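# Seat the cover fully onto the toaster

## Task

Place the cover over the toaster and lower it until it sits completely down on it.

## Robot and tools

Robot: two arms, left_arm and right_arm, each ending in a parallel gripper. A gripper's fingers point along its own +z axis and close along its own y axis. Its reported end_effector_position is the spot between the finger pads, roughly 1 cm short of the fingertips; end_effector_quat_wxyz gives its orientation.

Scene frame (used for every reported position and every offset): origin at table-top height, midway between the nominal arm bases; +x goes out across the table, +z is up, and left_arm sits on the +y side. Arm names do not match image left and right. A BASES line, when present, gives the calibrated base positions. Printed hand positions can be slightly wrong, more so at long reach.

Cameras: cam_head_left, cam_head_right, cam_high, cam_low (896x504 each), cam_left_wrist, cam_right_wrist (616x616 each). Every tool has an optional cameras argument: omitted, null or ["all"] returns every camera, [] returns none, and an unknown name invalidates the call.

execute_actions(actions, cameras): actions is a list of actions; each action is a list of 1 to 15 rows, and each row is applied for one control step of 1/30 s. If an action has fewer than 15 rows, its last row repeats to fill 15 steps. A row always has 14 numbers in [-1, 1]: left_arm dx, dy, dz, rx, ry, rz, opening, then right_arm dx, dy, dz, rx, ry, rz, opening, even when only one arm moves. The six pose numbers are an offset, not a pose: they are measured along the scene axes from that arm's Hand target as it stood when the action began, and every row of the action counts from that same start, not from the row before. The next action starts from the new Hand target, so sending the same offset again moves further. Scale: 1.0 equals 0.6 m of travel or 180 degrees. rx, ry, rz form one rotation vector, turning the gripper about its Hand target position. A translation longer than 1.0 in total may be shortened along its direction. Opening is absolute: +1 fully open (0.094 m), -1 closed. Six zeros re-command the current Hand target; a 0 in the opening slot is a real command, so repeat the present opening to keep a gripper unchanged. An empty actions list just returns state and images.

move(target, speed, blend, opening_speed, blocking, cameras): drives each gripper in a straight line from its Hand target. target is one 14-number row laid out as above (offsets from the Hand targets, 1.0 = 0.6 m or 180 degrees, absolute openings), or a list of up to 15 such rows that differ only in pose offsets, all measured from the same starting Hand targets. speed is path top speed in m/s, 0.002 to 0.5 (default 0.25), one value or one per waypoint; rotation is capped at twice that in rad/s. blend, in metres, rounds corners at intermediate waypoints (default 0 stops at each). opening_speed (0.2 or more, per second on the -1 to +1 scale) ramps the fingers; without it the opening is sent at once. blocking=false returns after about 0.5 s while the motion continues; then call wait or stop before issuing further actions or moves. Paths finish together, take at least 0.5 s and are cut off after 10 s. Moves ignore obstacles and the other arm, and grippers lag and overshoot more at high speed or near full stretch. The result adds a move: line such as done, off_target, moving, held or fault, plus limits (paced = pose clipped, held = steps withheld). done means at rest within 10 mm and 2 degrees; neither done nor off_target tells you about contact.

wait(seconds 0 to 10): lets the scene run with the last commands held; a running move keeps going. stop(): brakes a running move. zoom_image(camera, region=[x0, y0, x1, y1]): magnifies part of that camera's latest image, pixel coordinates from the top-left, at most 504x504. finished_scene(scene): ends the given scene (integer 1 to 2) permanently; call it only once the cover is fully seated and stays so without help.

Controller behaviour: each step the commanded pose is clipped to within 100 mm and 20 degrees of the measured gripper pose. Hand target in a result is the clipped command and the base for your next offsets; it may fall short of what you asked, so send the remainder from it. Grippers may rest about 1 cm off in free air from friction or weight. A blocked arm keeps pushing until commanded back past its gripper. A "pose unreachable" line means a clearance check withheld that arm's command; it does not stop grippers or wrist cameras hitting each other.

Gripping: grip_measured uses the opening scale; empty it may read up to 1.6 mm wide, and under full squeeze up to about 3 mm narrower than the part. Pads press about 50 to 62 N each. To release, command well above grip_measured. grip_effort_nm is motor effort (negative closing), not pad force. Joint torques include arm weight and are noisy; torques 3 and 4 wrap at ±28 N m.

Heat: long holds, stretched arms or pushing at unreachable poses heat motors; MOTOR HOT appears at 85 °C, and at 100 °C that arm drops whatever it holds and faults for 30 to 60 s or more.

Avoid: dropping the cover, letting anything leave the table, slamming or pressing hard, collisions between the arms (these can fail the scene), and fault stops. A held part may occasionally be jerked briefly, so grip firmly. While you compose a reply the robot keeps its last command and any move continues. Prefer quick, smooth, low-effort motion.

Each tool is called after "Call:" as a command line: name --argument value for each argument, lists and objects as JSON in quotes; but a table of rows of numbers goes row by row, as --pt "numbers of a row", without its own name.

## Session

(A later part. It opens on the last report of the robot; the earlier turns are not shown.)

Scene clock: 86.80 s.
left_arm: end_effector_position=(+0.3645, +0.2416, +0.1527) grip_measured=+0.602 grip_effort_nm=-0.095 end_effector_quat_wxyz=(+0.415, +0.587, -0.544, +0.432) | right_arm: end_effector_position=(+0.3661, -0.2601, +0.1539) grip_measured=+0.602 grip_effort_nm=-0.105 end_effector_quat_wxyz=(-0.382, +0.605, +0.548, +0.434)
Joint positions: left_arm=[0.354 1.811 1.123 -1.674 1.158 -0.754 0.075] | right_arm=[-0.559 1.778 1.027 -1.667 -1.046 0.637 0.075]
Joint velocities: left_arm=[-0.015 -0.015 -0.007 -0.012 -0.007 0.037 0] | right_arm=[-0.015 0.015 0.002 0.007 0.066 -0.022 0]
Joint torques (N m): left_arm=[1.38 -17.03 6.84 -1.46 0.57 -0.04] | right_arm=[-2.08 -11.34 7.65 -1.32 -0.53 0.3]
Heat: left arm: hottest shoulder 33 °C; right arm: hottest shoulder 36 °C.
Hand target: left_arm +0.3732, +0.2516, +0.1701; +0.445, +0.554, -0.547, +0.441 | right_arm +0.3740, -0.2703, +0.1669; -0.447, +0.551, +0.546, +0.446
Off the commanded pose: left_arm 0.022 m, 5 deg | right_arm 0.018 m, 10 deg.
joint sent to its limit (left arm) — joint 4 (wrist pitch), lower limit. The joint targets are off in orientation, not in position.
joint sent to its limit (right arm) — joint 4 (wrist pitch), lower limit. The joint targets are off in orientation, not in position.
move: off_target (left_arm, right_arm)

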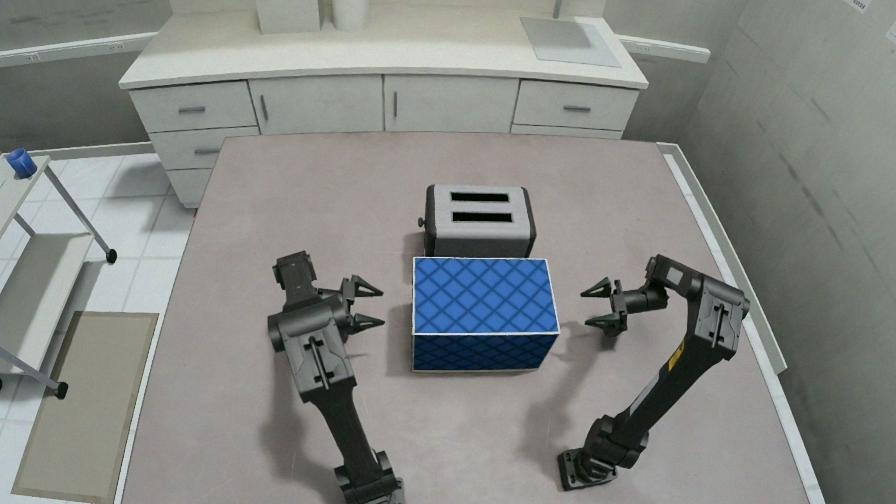

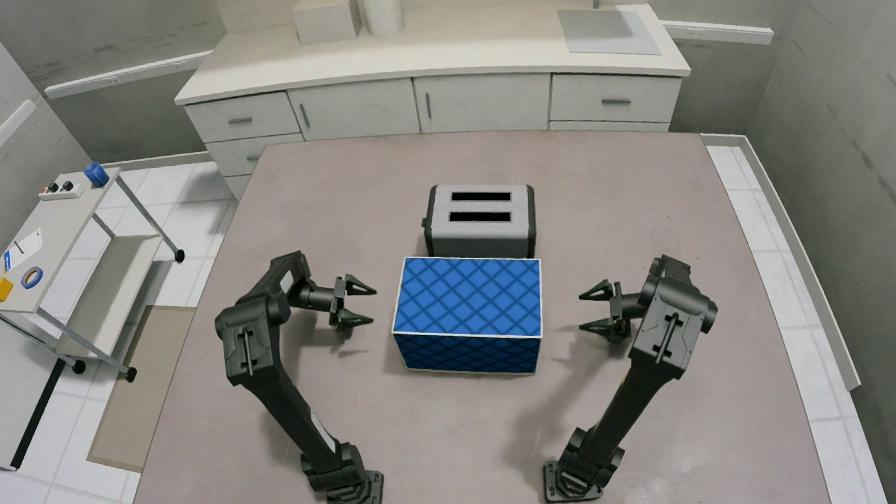

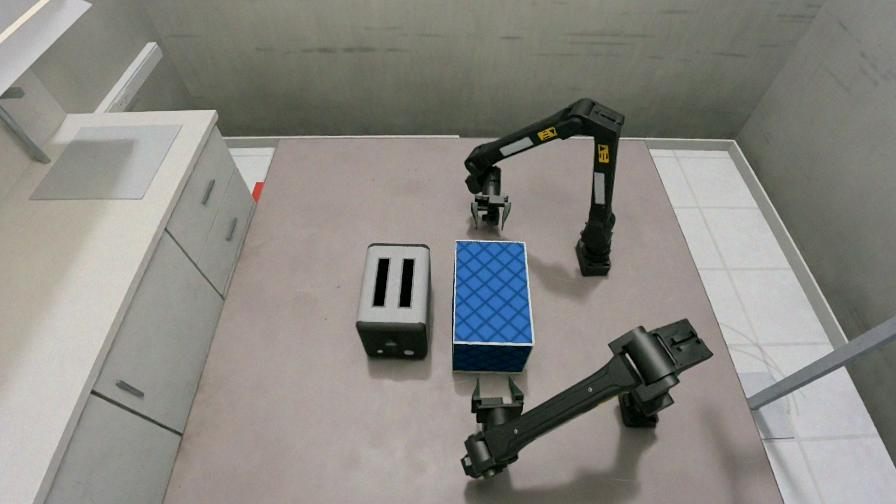

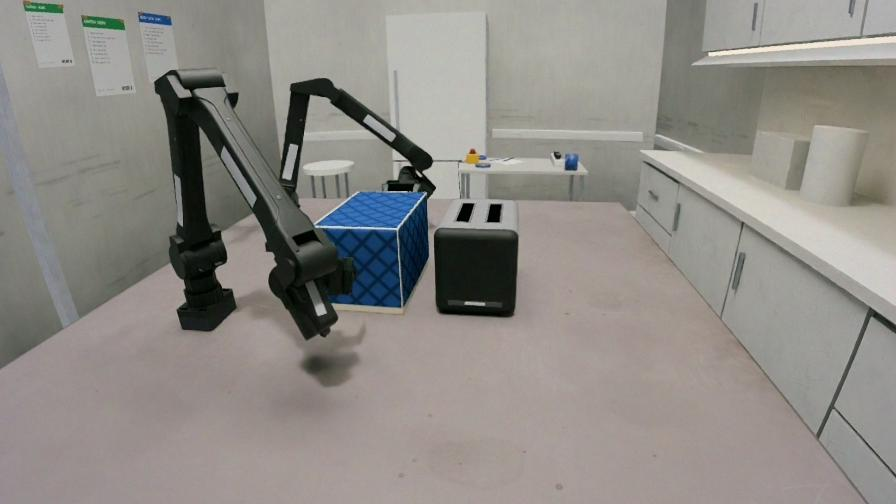

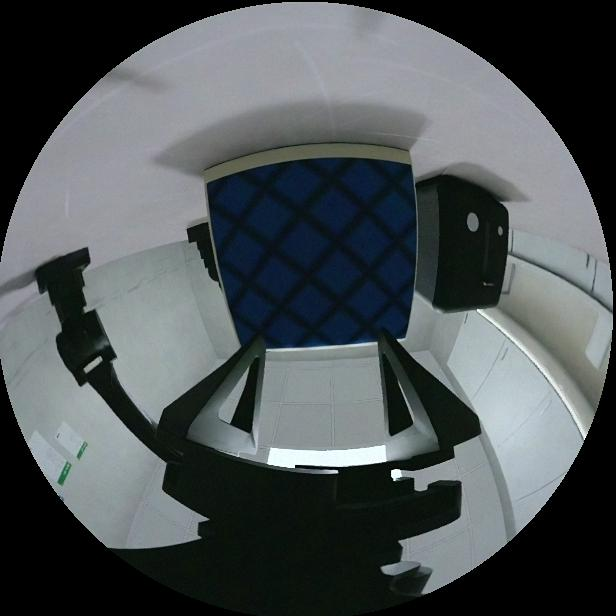

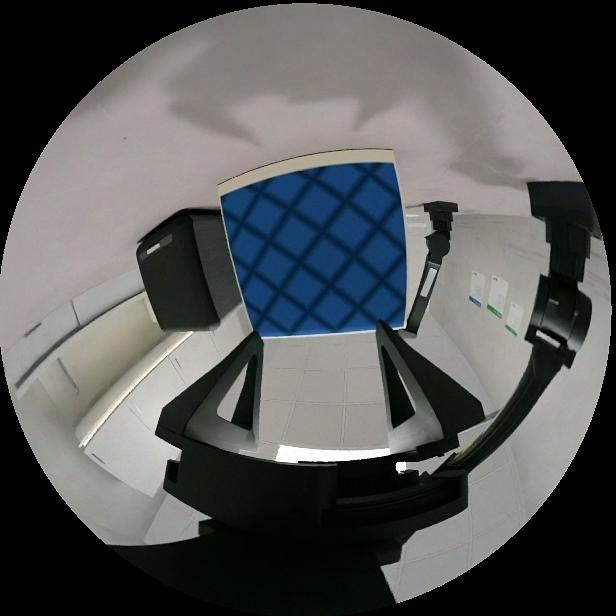

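Call:
move --target '[0.01,-0.1,-0.055,0.055,0,0,0.6,0,0.1,-0.05,-0.055,0,0,0.6]' --speed 0.2

Scene clock: 91.33 s.
left_arm: end_effector_position=(+0.3766, +0.1946, +0.1282) grip_measured=+0.602 grip_effort_nm=-0.090 end_effector_quat_wxyz=(+0.407, +0.594, -0.575, +0.389) | right_arm: end_effector_position=(+0.3765, -0.2135, +0.1398) grip_measured=+0.602 grip_effort_nm=-0.105 end_effector_quat_wxyz=(-0.392, +0.583, +0.587, +0.403)
Joint positions: left_arm=[0.222 1.79 1.097 -1.408 1.132 -1.036 0.075] | right_arm=[-0.419 1.778 1.019 -1.554 -1.048 0.74 0.075]
Joint velocities: left_arm=[-0.005 -0.005 0.002 -0.027 -0.007 -0.007 -0.001] | right_arm=[-0.015 -0.015 0.007 -0.007 0.022 0.007 0.001]
Joint torques (N m): left_arm=[-1.14 -17.38 5.12 -0.34 0.36 -0.02] | right_arm=[-0.38 -10.11 4.41 -0.64 -0.57 0.32]
Heat: left arm: hottest shoulder 33 °C; right arm: hottest shoulder 36 °C.
Hand target: left_arm +0.3779, +0.1921, +0.1366; +0.397, +0.590, -0.584, +0.392 | right_arm +0.3743, -0.2097, +0.1379; -0.398, +0.586, +0.582, +0.400
Off the commanded pose: left_arm 0.010 m, 2 deg | right_arm 0.005 m, 1 deg.
move: done

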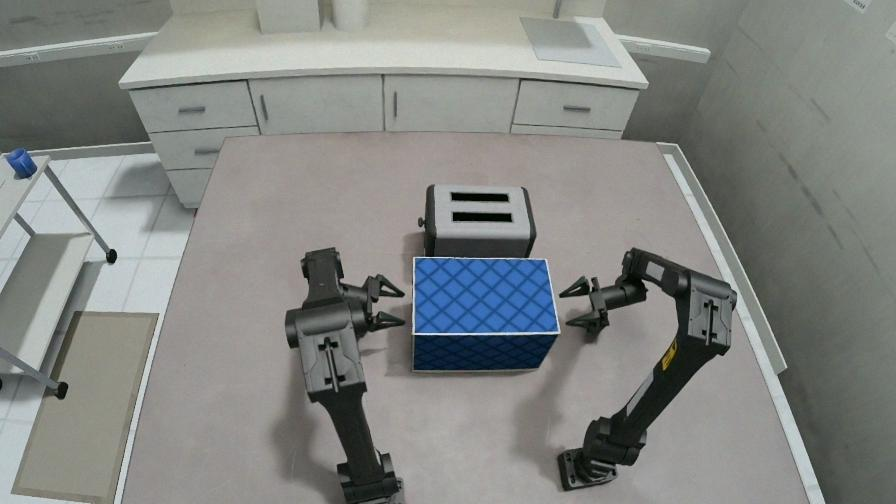

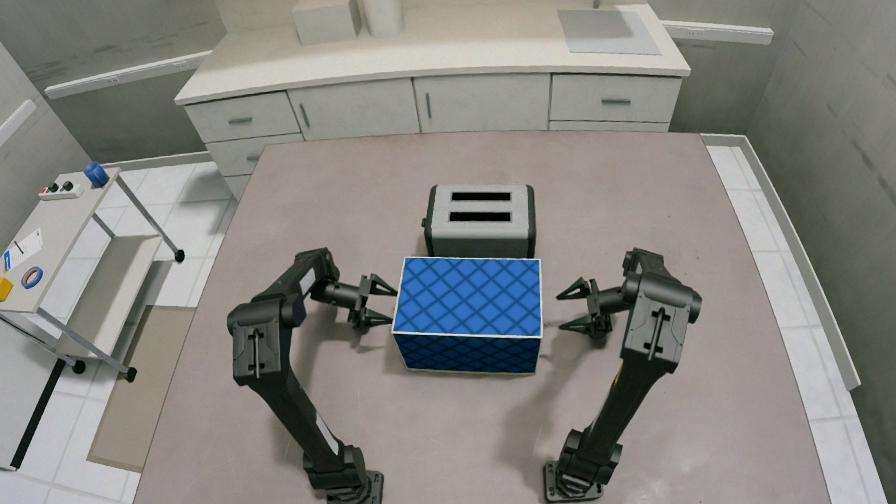

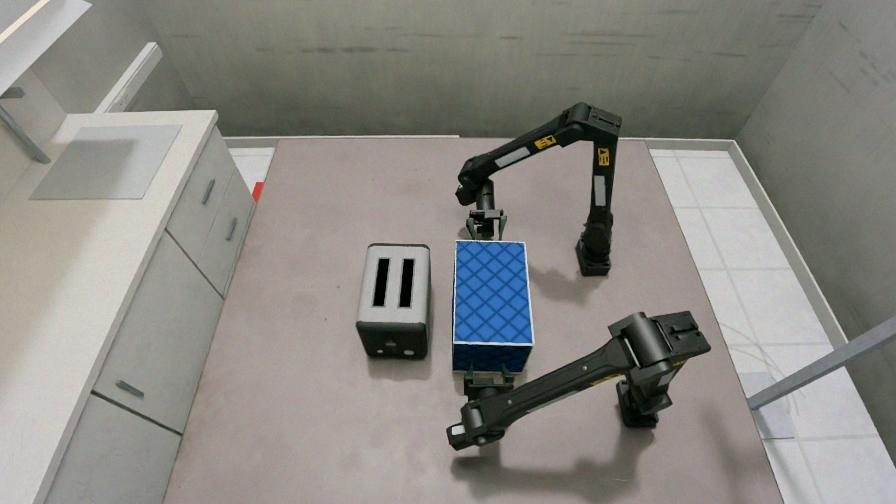

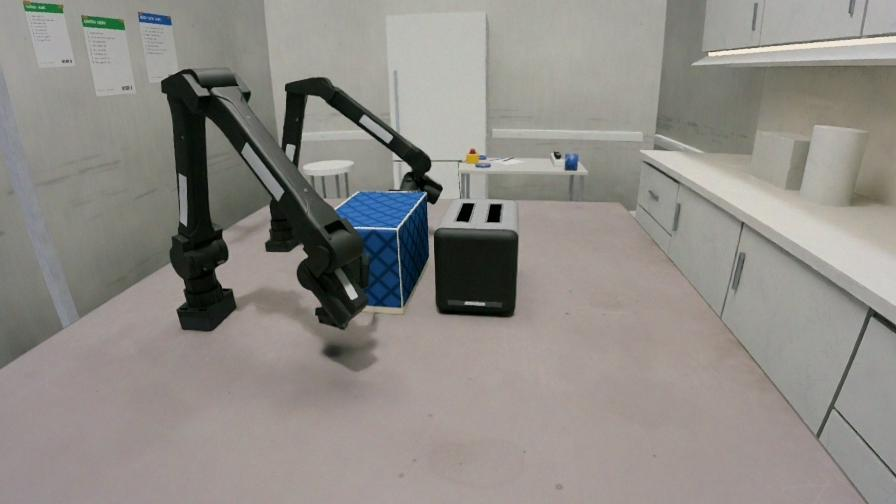

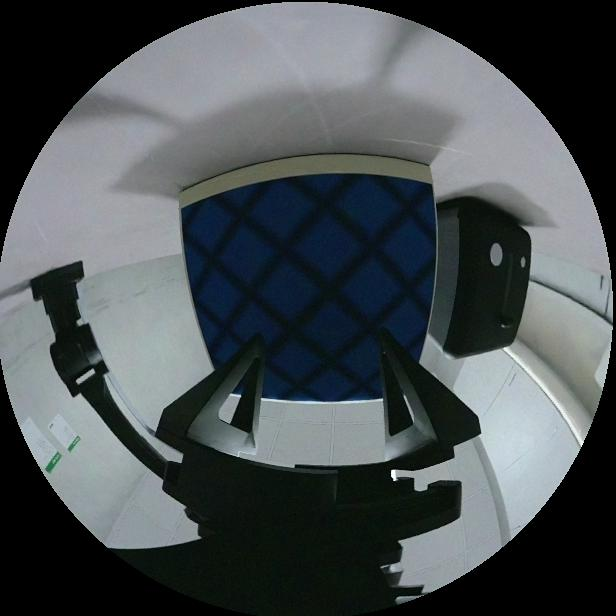

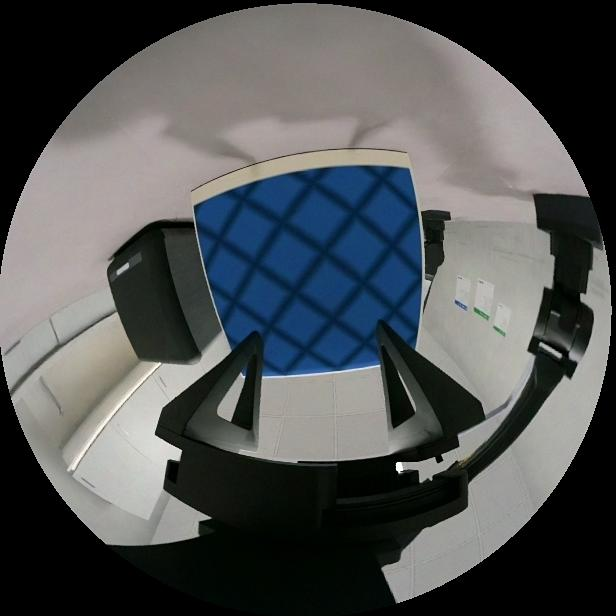

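Call:
move --target '[0,-0.05,-0.01,0,0,0,0.6,0,0.05,-0.015,0,0,0,0.6]' --speed 0.05 --cameras '["cam_head_left","cam_high"]'

Call:
move --target '[0,-0.04,0,0,0,0,0.6,0,0.04,0,0,0,0,0.6]' --speed 0.04

Scene clock: 96.90 s.
left_arm: end_effector_position=(+0.3760, +0.1687, +0.1205) grip_measured=+0.602 grip_effort_nm=-0.090 end_effector_quat_wxyz=(+0.405, +0.597, -0.575, +0.386) | right_arm: end_effector_position=(+0.3764, -0.1849, +0.1238) grip_measured=+0.602 grip_effort_nm=-0.105 end_effector_quat_wxyz=(-0.400, +0.587, +0.579, +0.400)
Joint positions: left_arm=[0.161 1.763 1.05 -1.257 1.153 -1.181 0.075] | right_arm=[-0.351 1.778 0.968 -1.425 -1.096 0.855 0.075]
Joint velocities: left_arm=[-0.005 -0.005 -0.002 -0.002 -0.051 -0.037 0] | right_arm=[-0.015 0.024 -0.012 -0.012 0.022 0.022 0]
Joint torques (N m): left_arm=[-1.32 -17.26 5.11 -0.14 0.67 -0.03] | right_arm=[0.03 -11.52 4.19 -0.57 -0.63 0.32]
Heat: left arm: hottest shoulder 33 °C; right arm: hottest shoulder 36 °C.
Hand target: left_arm +0.3772, +0.1622, +0.1305; +0.398, +0.589, -0.584, +0.392 | right_arm +0.3742, -0.1794, +0.1294; -0.398, +0.586, +0.582, +0.400
Off the commanded pose: left_arm 0.012 m, 2 deg | right_arm 0.008 m, 0 deg.
move: off_target (left_arm)
Images, in order (width x height): cam_head_left 896x504, cam_high 896x504.

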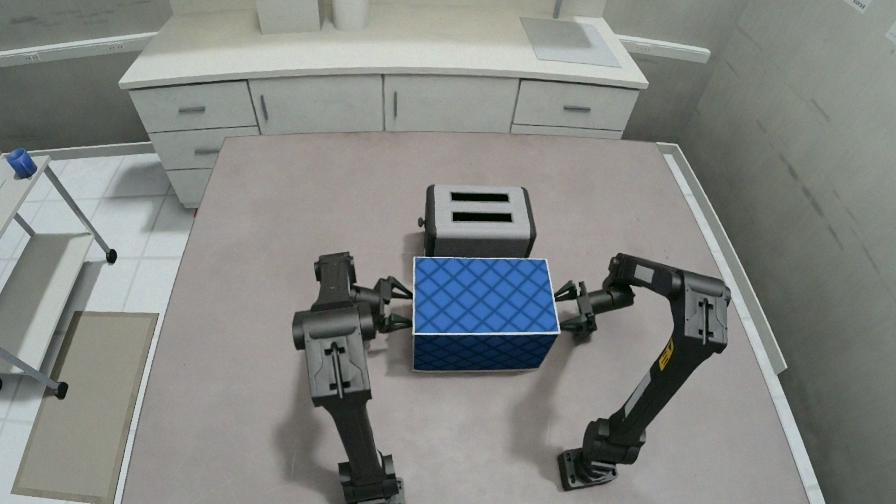

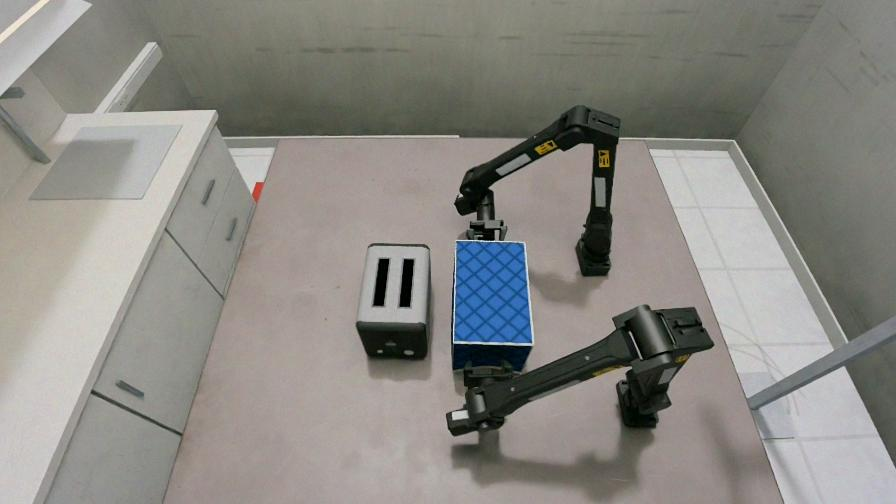

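Scene clock: 98.33 s.
left_arm: end_effector_position=(+0.3759, +0.1452, +0.1199) grip_measured=+0.602 grip_effort_nm=-0.085 end_effector_quat_wxyz=(+0.404, +0.597, -0.576, +0.386) | right_arm: end_effector_position=(+0.3772, -0.1612, +0.1241) grip_measured=+0.602 grip_effort_nm=-0.095 end_effector_quat_wxyz=(-0.400, +0.587, +0.578, +0.401)
Joint positions: left_arm=[0.105 1.734 1.017 -1.132 1.17 -1.312 0.075] | right_arm=[-0.291 1.744 0.934 -1.322 -1.132 0.97 0.075]
Joint velocities: left_arm=[-0.005 -0.005 -0.007 0.007 0.051 -0.007 -0.001] | right_arm=[-0.005 -0.005 -0.022 0.012 0.051 -0.037 0]
Joint torques (N m): left_arm=[-1.79 -16.79 5.2 -0.05 0.71 -0.03] | right_arm=[0.15 -11.28 4.33 -0.42 -0.66 0.3]
Heat: left arm: hottest shoulder 33 °C; right arm: hottest shoulder 36 °C.
Hand target: left_arm +0.3766, +0.1384, +0.1302; +0.398, +0.589, -0.584, +0.391 | right_arm +0.3744, -0.1552, +0.1300; -0.398, +0.585, +0.581, +0.401
Off the commanded pose: left_arm 0.013 m, 2 deg | right_arm 0.008 m, 0 deg.
move: off_target (left_arm)

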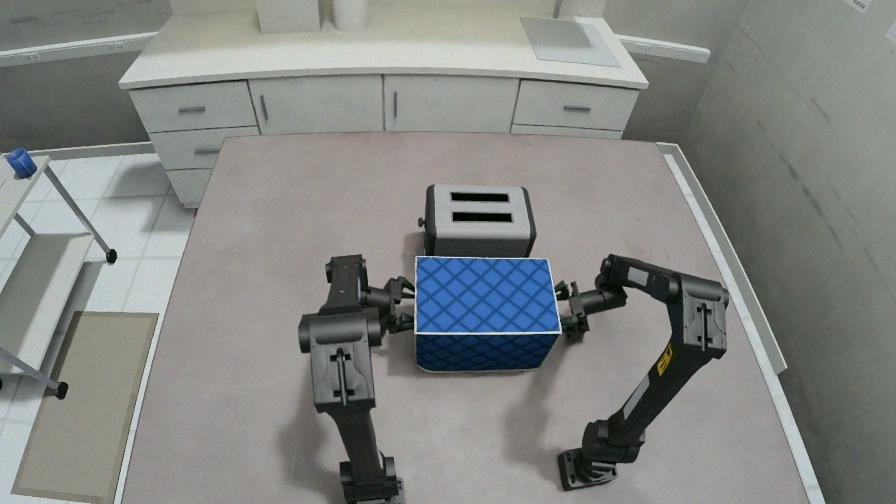

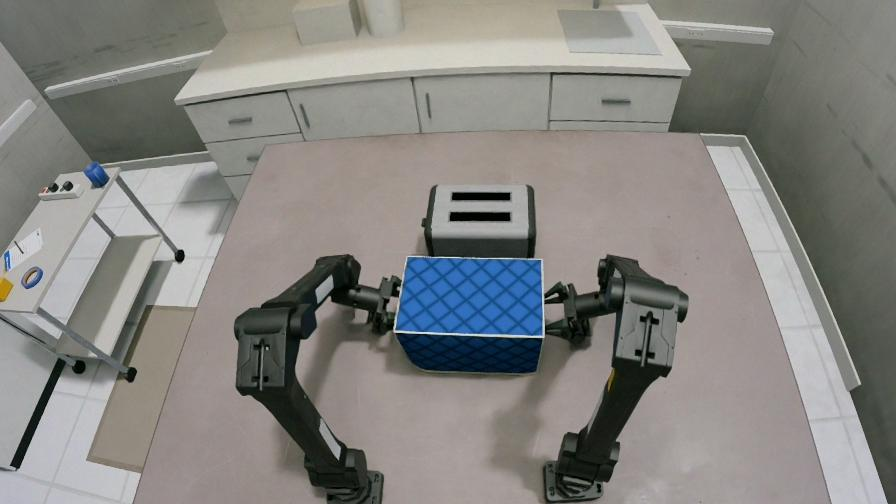

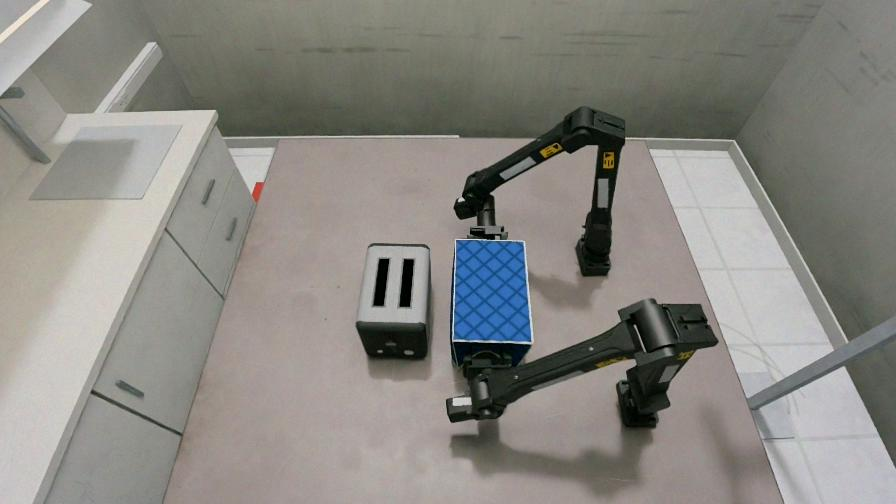

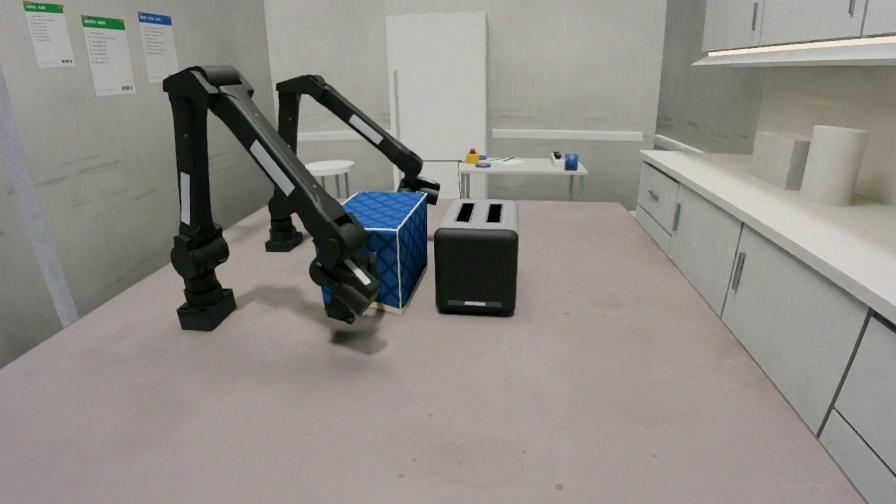

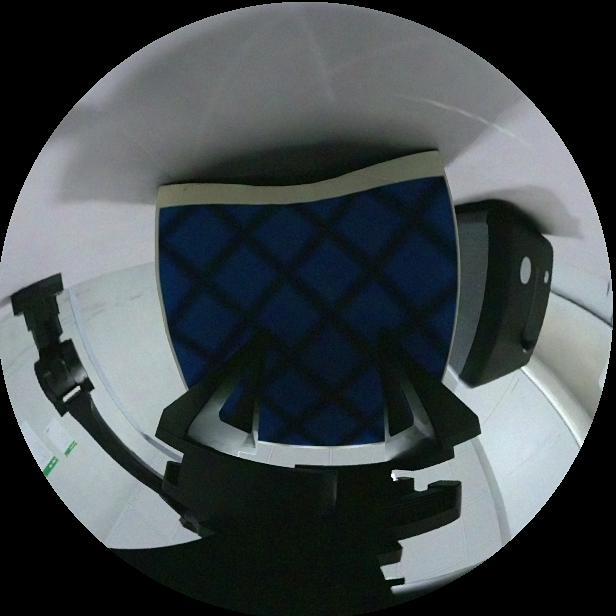

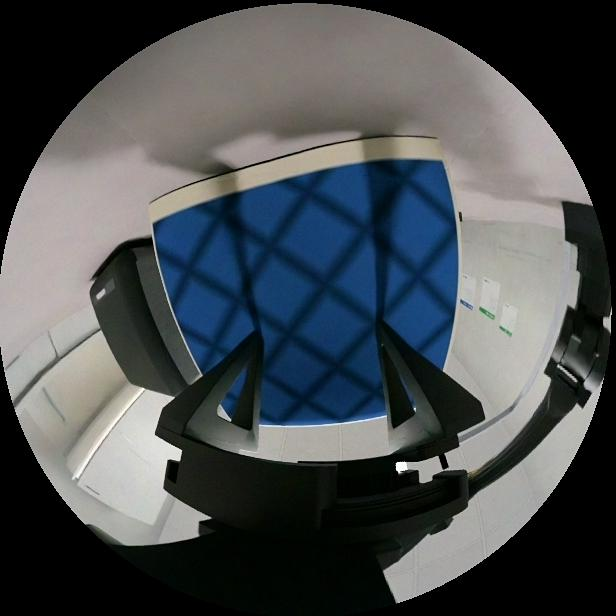

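Call:
move --target '[0,-0.035,0.0,0,0,0,0.6,0,0.025,0,0,0,0,0.6]' --speed 0.05 --cameras '[]'

Call:
move --target '[0,0,0,0,0,0,-1,0,0,0,0,0,0,-1]' --opening_speed 1

Scene clock: 107.63 s.
left_arm: end_effector_position=(+0.3757, +0.1249, +0.1192) grip_measured=+0.602 grip_effort_nm=-0.085 end_effector_quat_wxyz=(+0.404, +0.597, -0.576, +0.385) | right_arm: end_effector_position=(+0.3778, -0.1464, +0.1244) grip_measured=+0.602 grip_effort_nm=-0.105 end_effector_quat_wxyz=(-0.399, +0.588, +0.578, +0.401)
Joint positions: left_arm=[0.057 1.71 0.988 -1.014 1.179 -1.435 0.075] | right_arm=[-0.252 1.721 0.912 -1.247 -1.152 1.053 0.075]
Joint velocities: left_arm=[0.005 0.005 -0.017 0.007 0.037 -0.066 0] | right_arm=[-0.005 0.005 0.017 0.002 0.051 -0.051 0.001]
Joint torques (N m): left_arm=[-1.26 -16.56 5.37 0.12 0.72 -0.07] | right_arm=[0.15 -10.93 4.45 -0.31 -0.71 0.32]
Heat: left arm: hottest shoulder 34 °C; right arm: hottest shoulder 35 °C.
Hand target: left_arm +0.3762, +0.1177, +0.1299; +0.399, +0.588, -0.584, +0.391 | right_arm +0.3745, -0.1401, +0.1304; -0.399, +0.585, +0.581, +0.401
Off the commanded pose: left_arm 0.013 m, 2 deg | right_arm 0.009 m, 0 deg.
move: off_target (left_arm)
No camera images: "cameras" was empty.

Scene clock: 109.63 s.
left_arm: end_effector_position=(+0.3754, +0.1249, +0.1190) grip_measured=-0.989 grip_effort_nm=-0.574 end_effector_quat_wxyz=(+0.405, +0.598, -0.575, +0.384) | right_arm: end_effector_position=(+0.3778, -0.1464, +0.1244) grip_measured=-0.996 grip_effort_nm=-0.173 end_effector_quat_wxyz=(-0.399, +0.588, +0.578, +0.401)
Joint positions: left_arm=[0.057 1.71 0.987 -1.014 1.179 -1.437 0.001] | right_arm=[-0.252 1.721 0.912 -1.247 -1.152 1.055 0]
Joint velocities: left_arm=[0.015 0.005 0.022 0.012 -0.066 0.022 -0.001] | right_arm=[0.005 -0.015 -0.032 0.002 -0.081 0.022 0]
Joint torques (N m): left_arm=[-1.79 -16.62 5.39 0.08 0.73 -0.06] | right_arm=[0.38 -10.99 4.42 -0.29 -0.72 0.32]
Heat: left arm: hottest shoulder 34 °C; right arm: hottest shoulder 35 °C.
Hand target: left_arm +0.3761, +0.1177, +0.1298; +0.399, +0.589, -0.584, +0.391 | right_arm +0.3745, -0.1401, +0.1304; -0.399, +0.585, +0.581, +0.401
Off the commanded pose: left_arm 0.013 m, 2 deg | right_arm 0.009 m, 1 deg.
move: off_target (left_arm)

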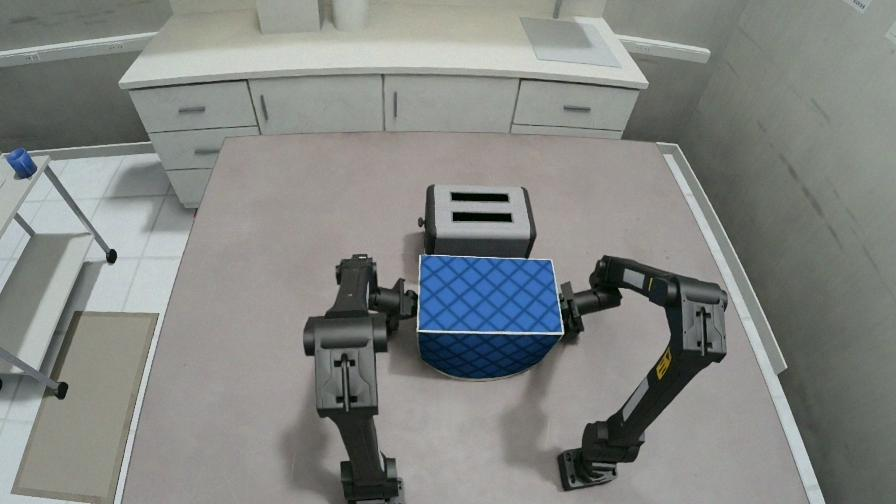

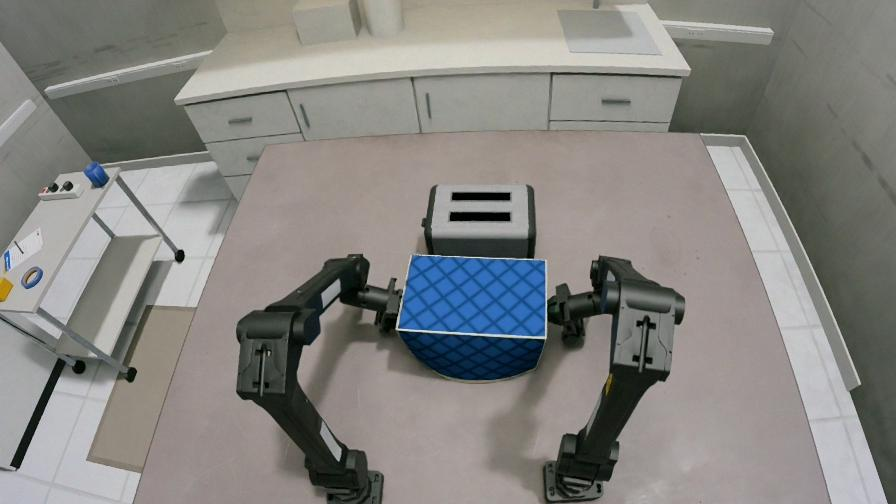

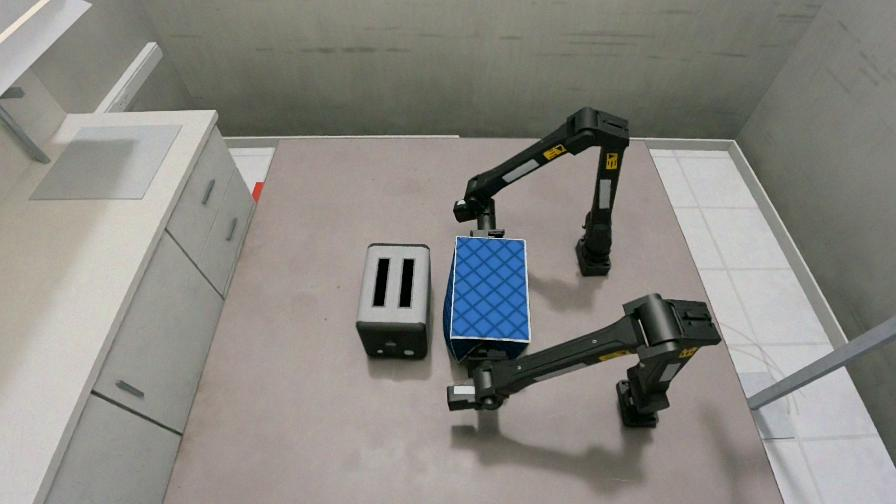

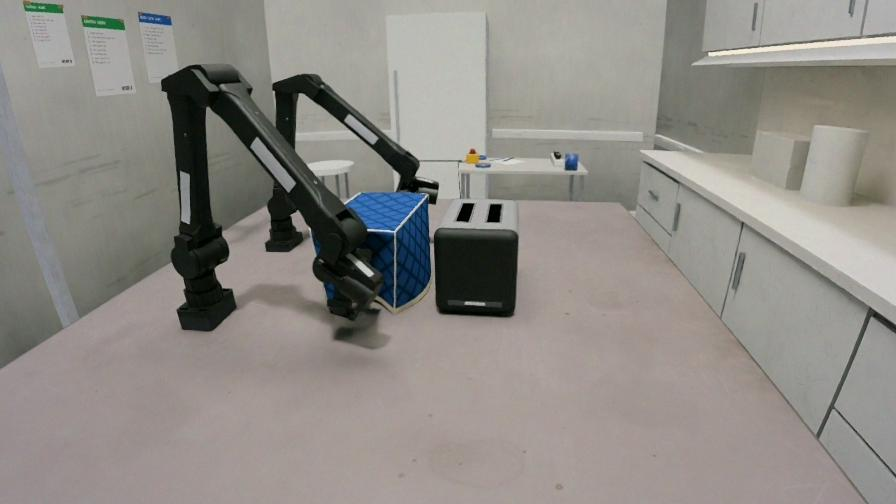

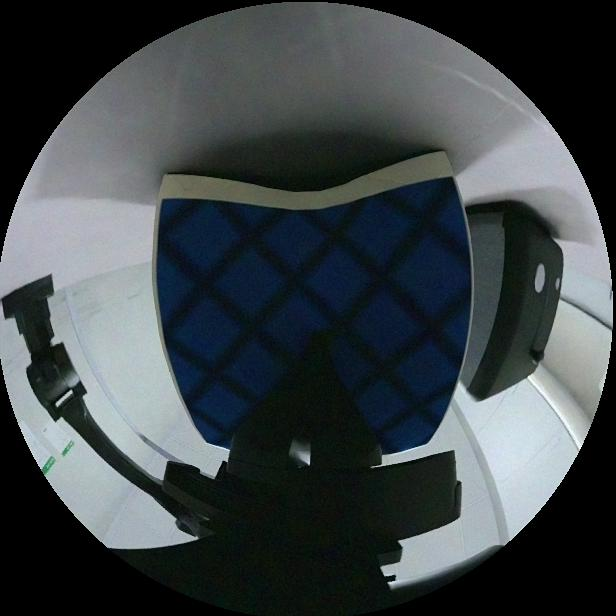

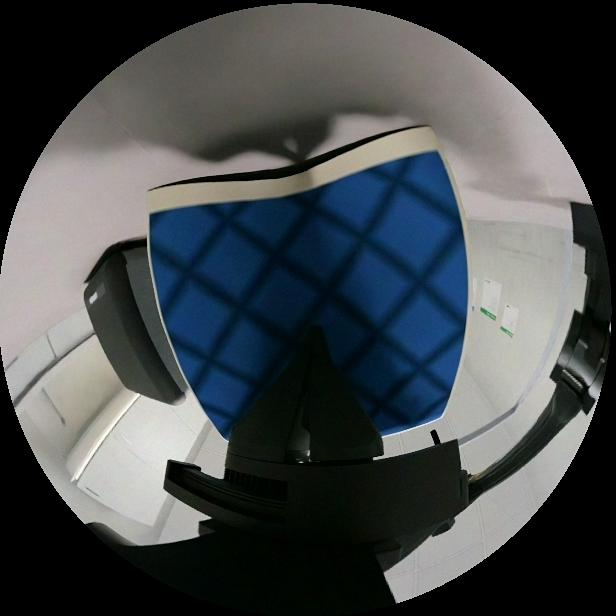

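Call:
move --pt "0 0.08 0.0 0 0 0 0.7 0 -0.07 0 0 0 0 0.7" --pt "0 0.08 0.09 0 0 0 0.7 0 -0.07 0.082 0 0 0 0.7" --pt "0 0.02 0.09 0 0 0 0.7 0 -0.02 0.082 0 0 0 0.7" --speed 0.1

Scene clock: 122.70 s.
left_arm: end_effector_position=(+0.3771, +0.1356, +0.1725) grip_measured=+0.698 grip_effort_nm=0.095 end_effector_quat_wxyz=(+0.405, +0.597, -0.576, +0.385) | right_arm: end_effector_position=(+0.3724, -0.1572, +0.1700) grip_measured=+0.698 grip_effort_nm=0.085 end_effector_quat_wxyz=(-0.405, +0.590, +0.574, +0.397)
Joint positions: left_arm=[0.082 1.637 1.061 -1.222 1.175 -1.368 0.08] | right_arm=[-0.284 1.646 0.957 -1.446 -1.136 0.986 0.08]
Joint velocities: left_arm=[-0.015 -0.005 -0.007 0.012 -0.066 -0.022 0] | right_arm=[0.005 -0.015 -0.032 -0.017 0.051 0.022 0]
Joint torques (N m): left_arm=[-1.2 -16.32 5.78 -0.03 0.69 -0.05] | right_arm=[0.21 -10.7 6.6 -0.46 -0.7 0.32]
Heat: left arm: hottest shoulder 34 °C; right arm: hottest shoulder 35 °C.
Hand target: left_arm +0.3760, +0.1288, +0.1836; +0.399, +0.589, -0.584, +0.391 | right_arm +0.3750, -0.1526, +0.1793; -0.399, +0.585, +0.581, +0.401
Off the commanded pose: left_arm 0.013 m, 2 deg | right_arm 0.011 m, 1 deg.
move: off_target (left_arm, right_arm)

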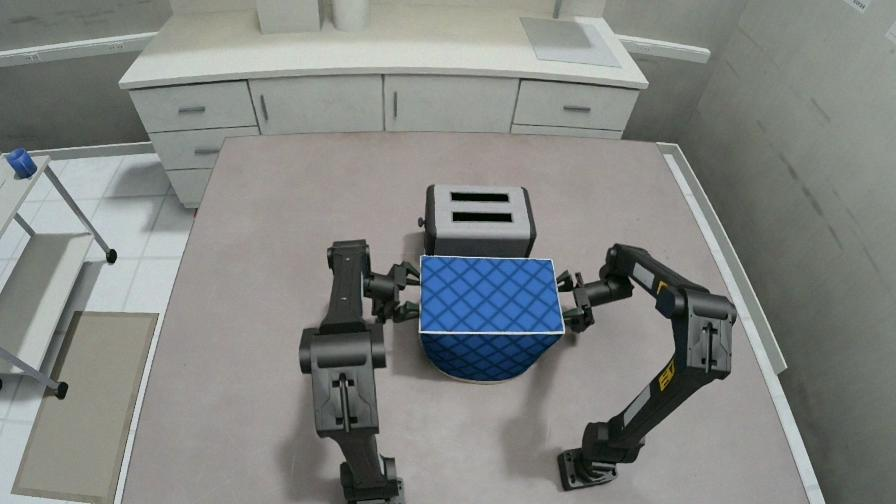

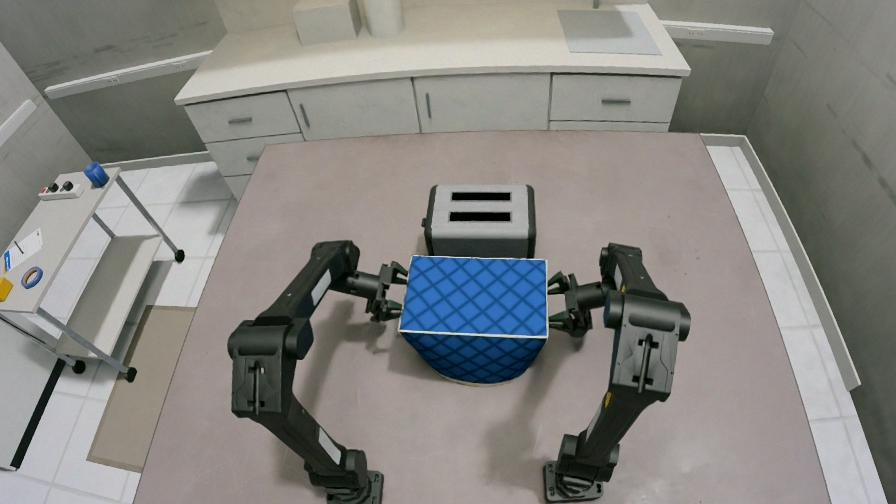

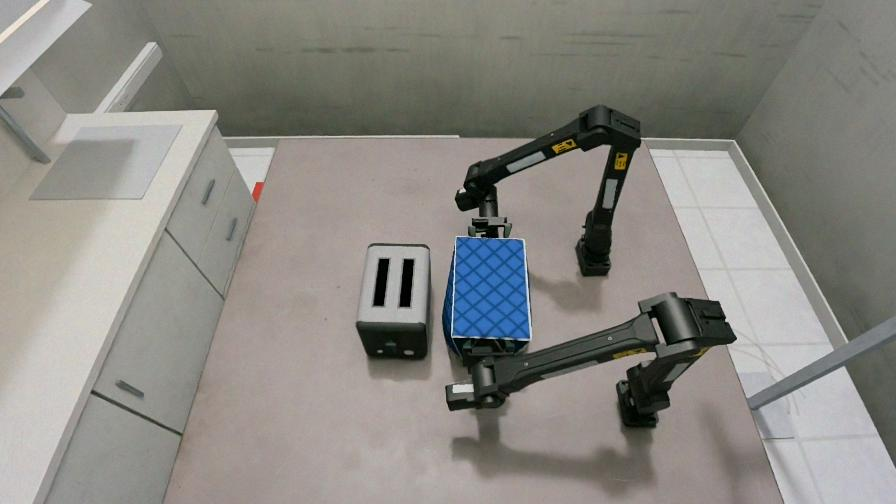

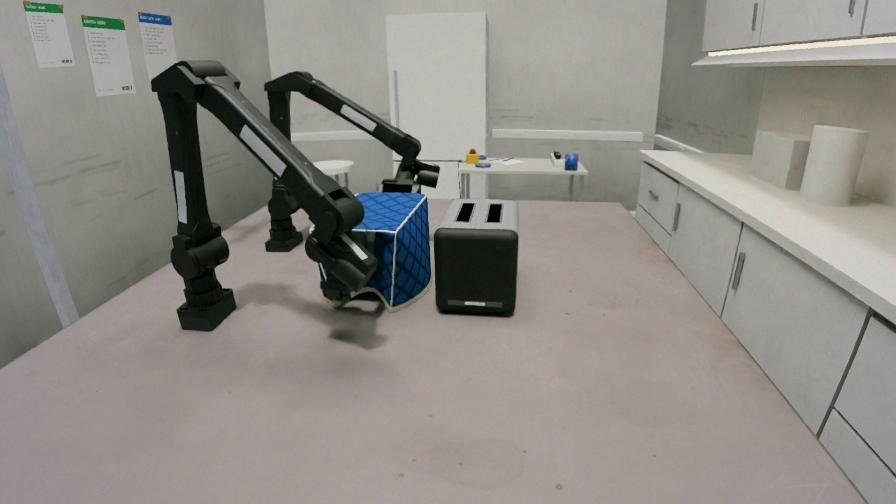

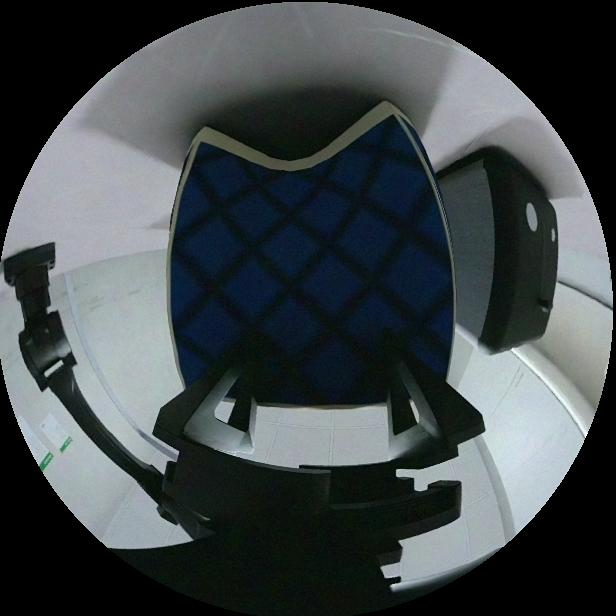

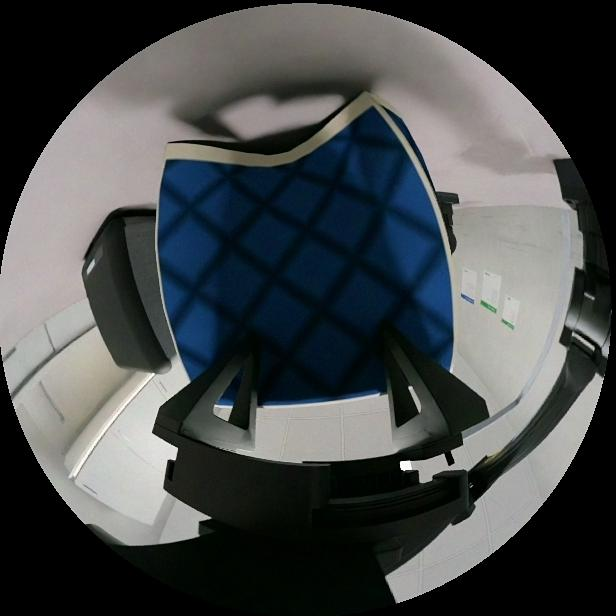

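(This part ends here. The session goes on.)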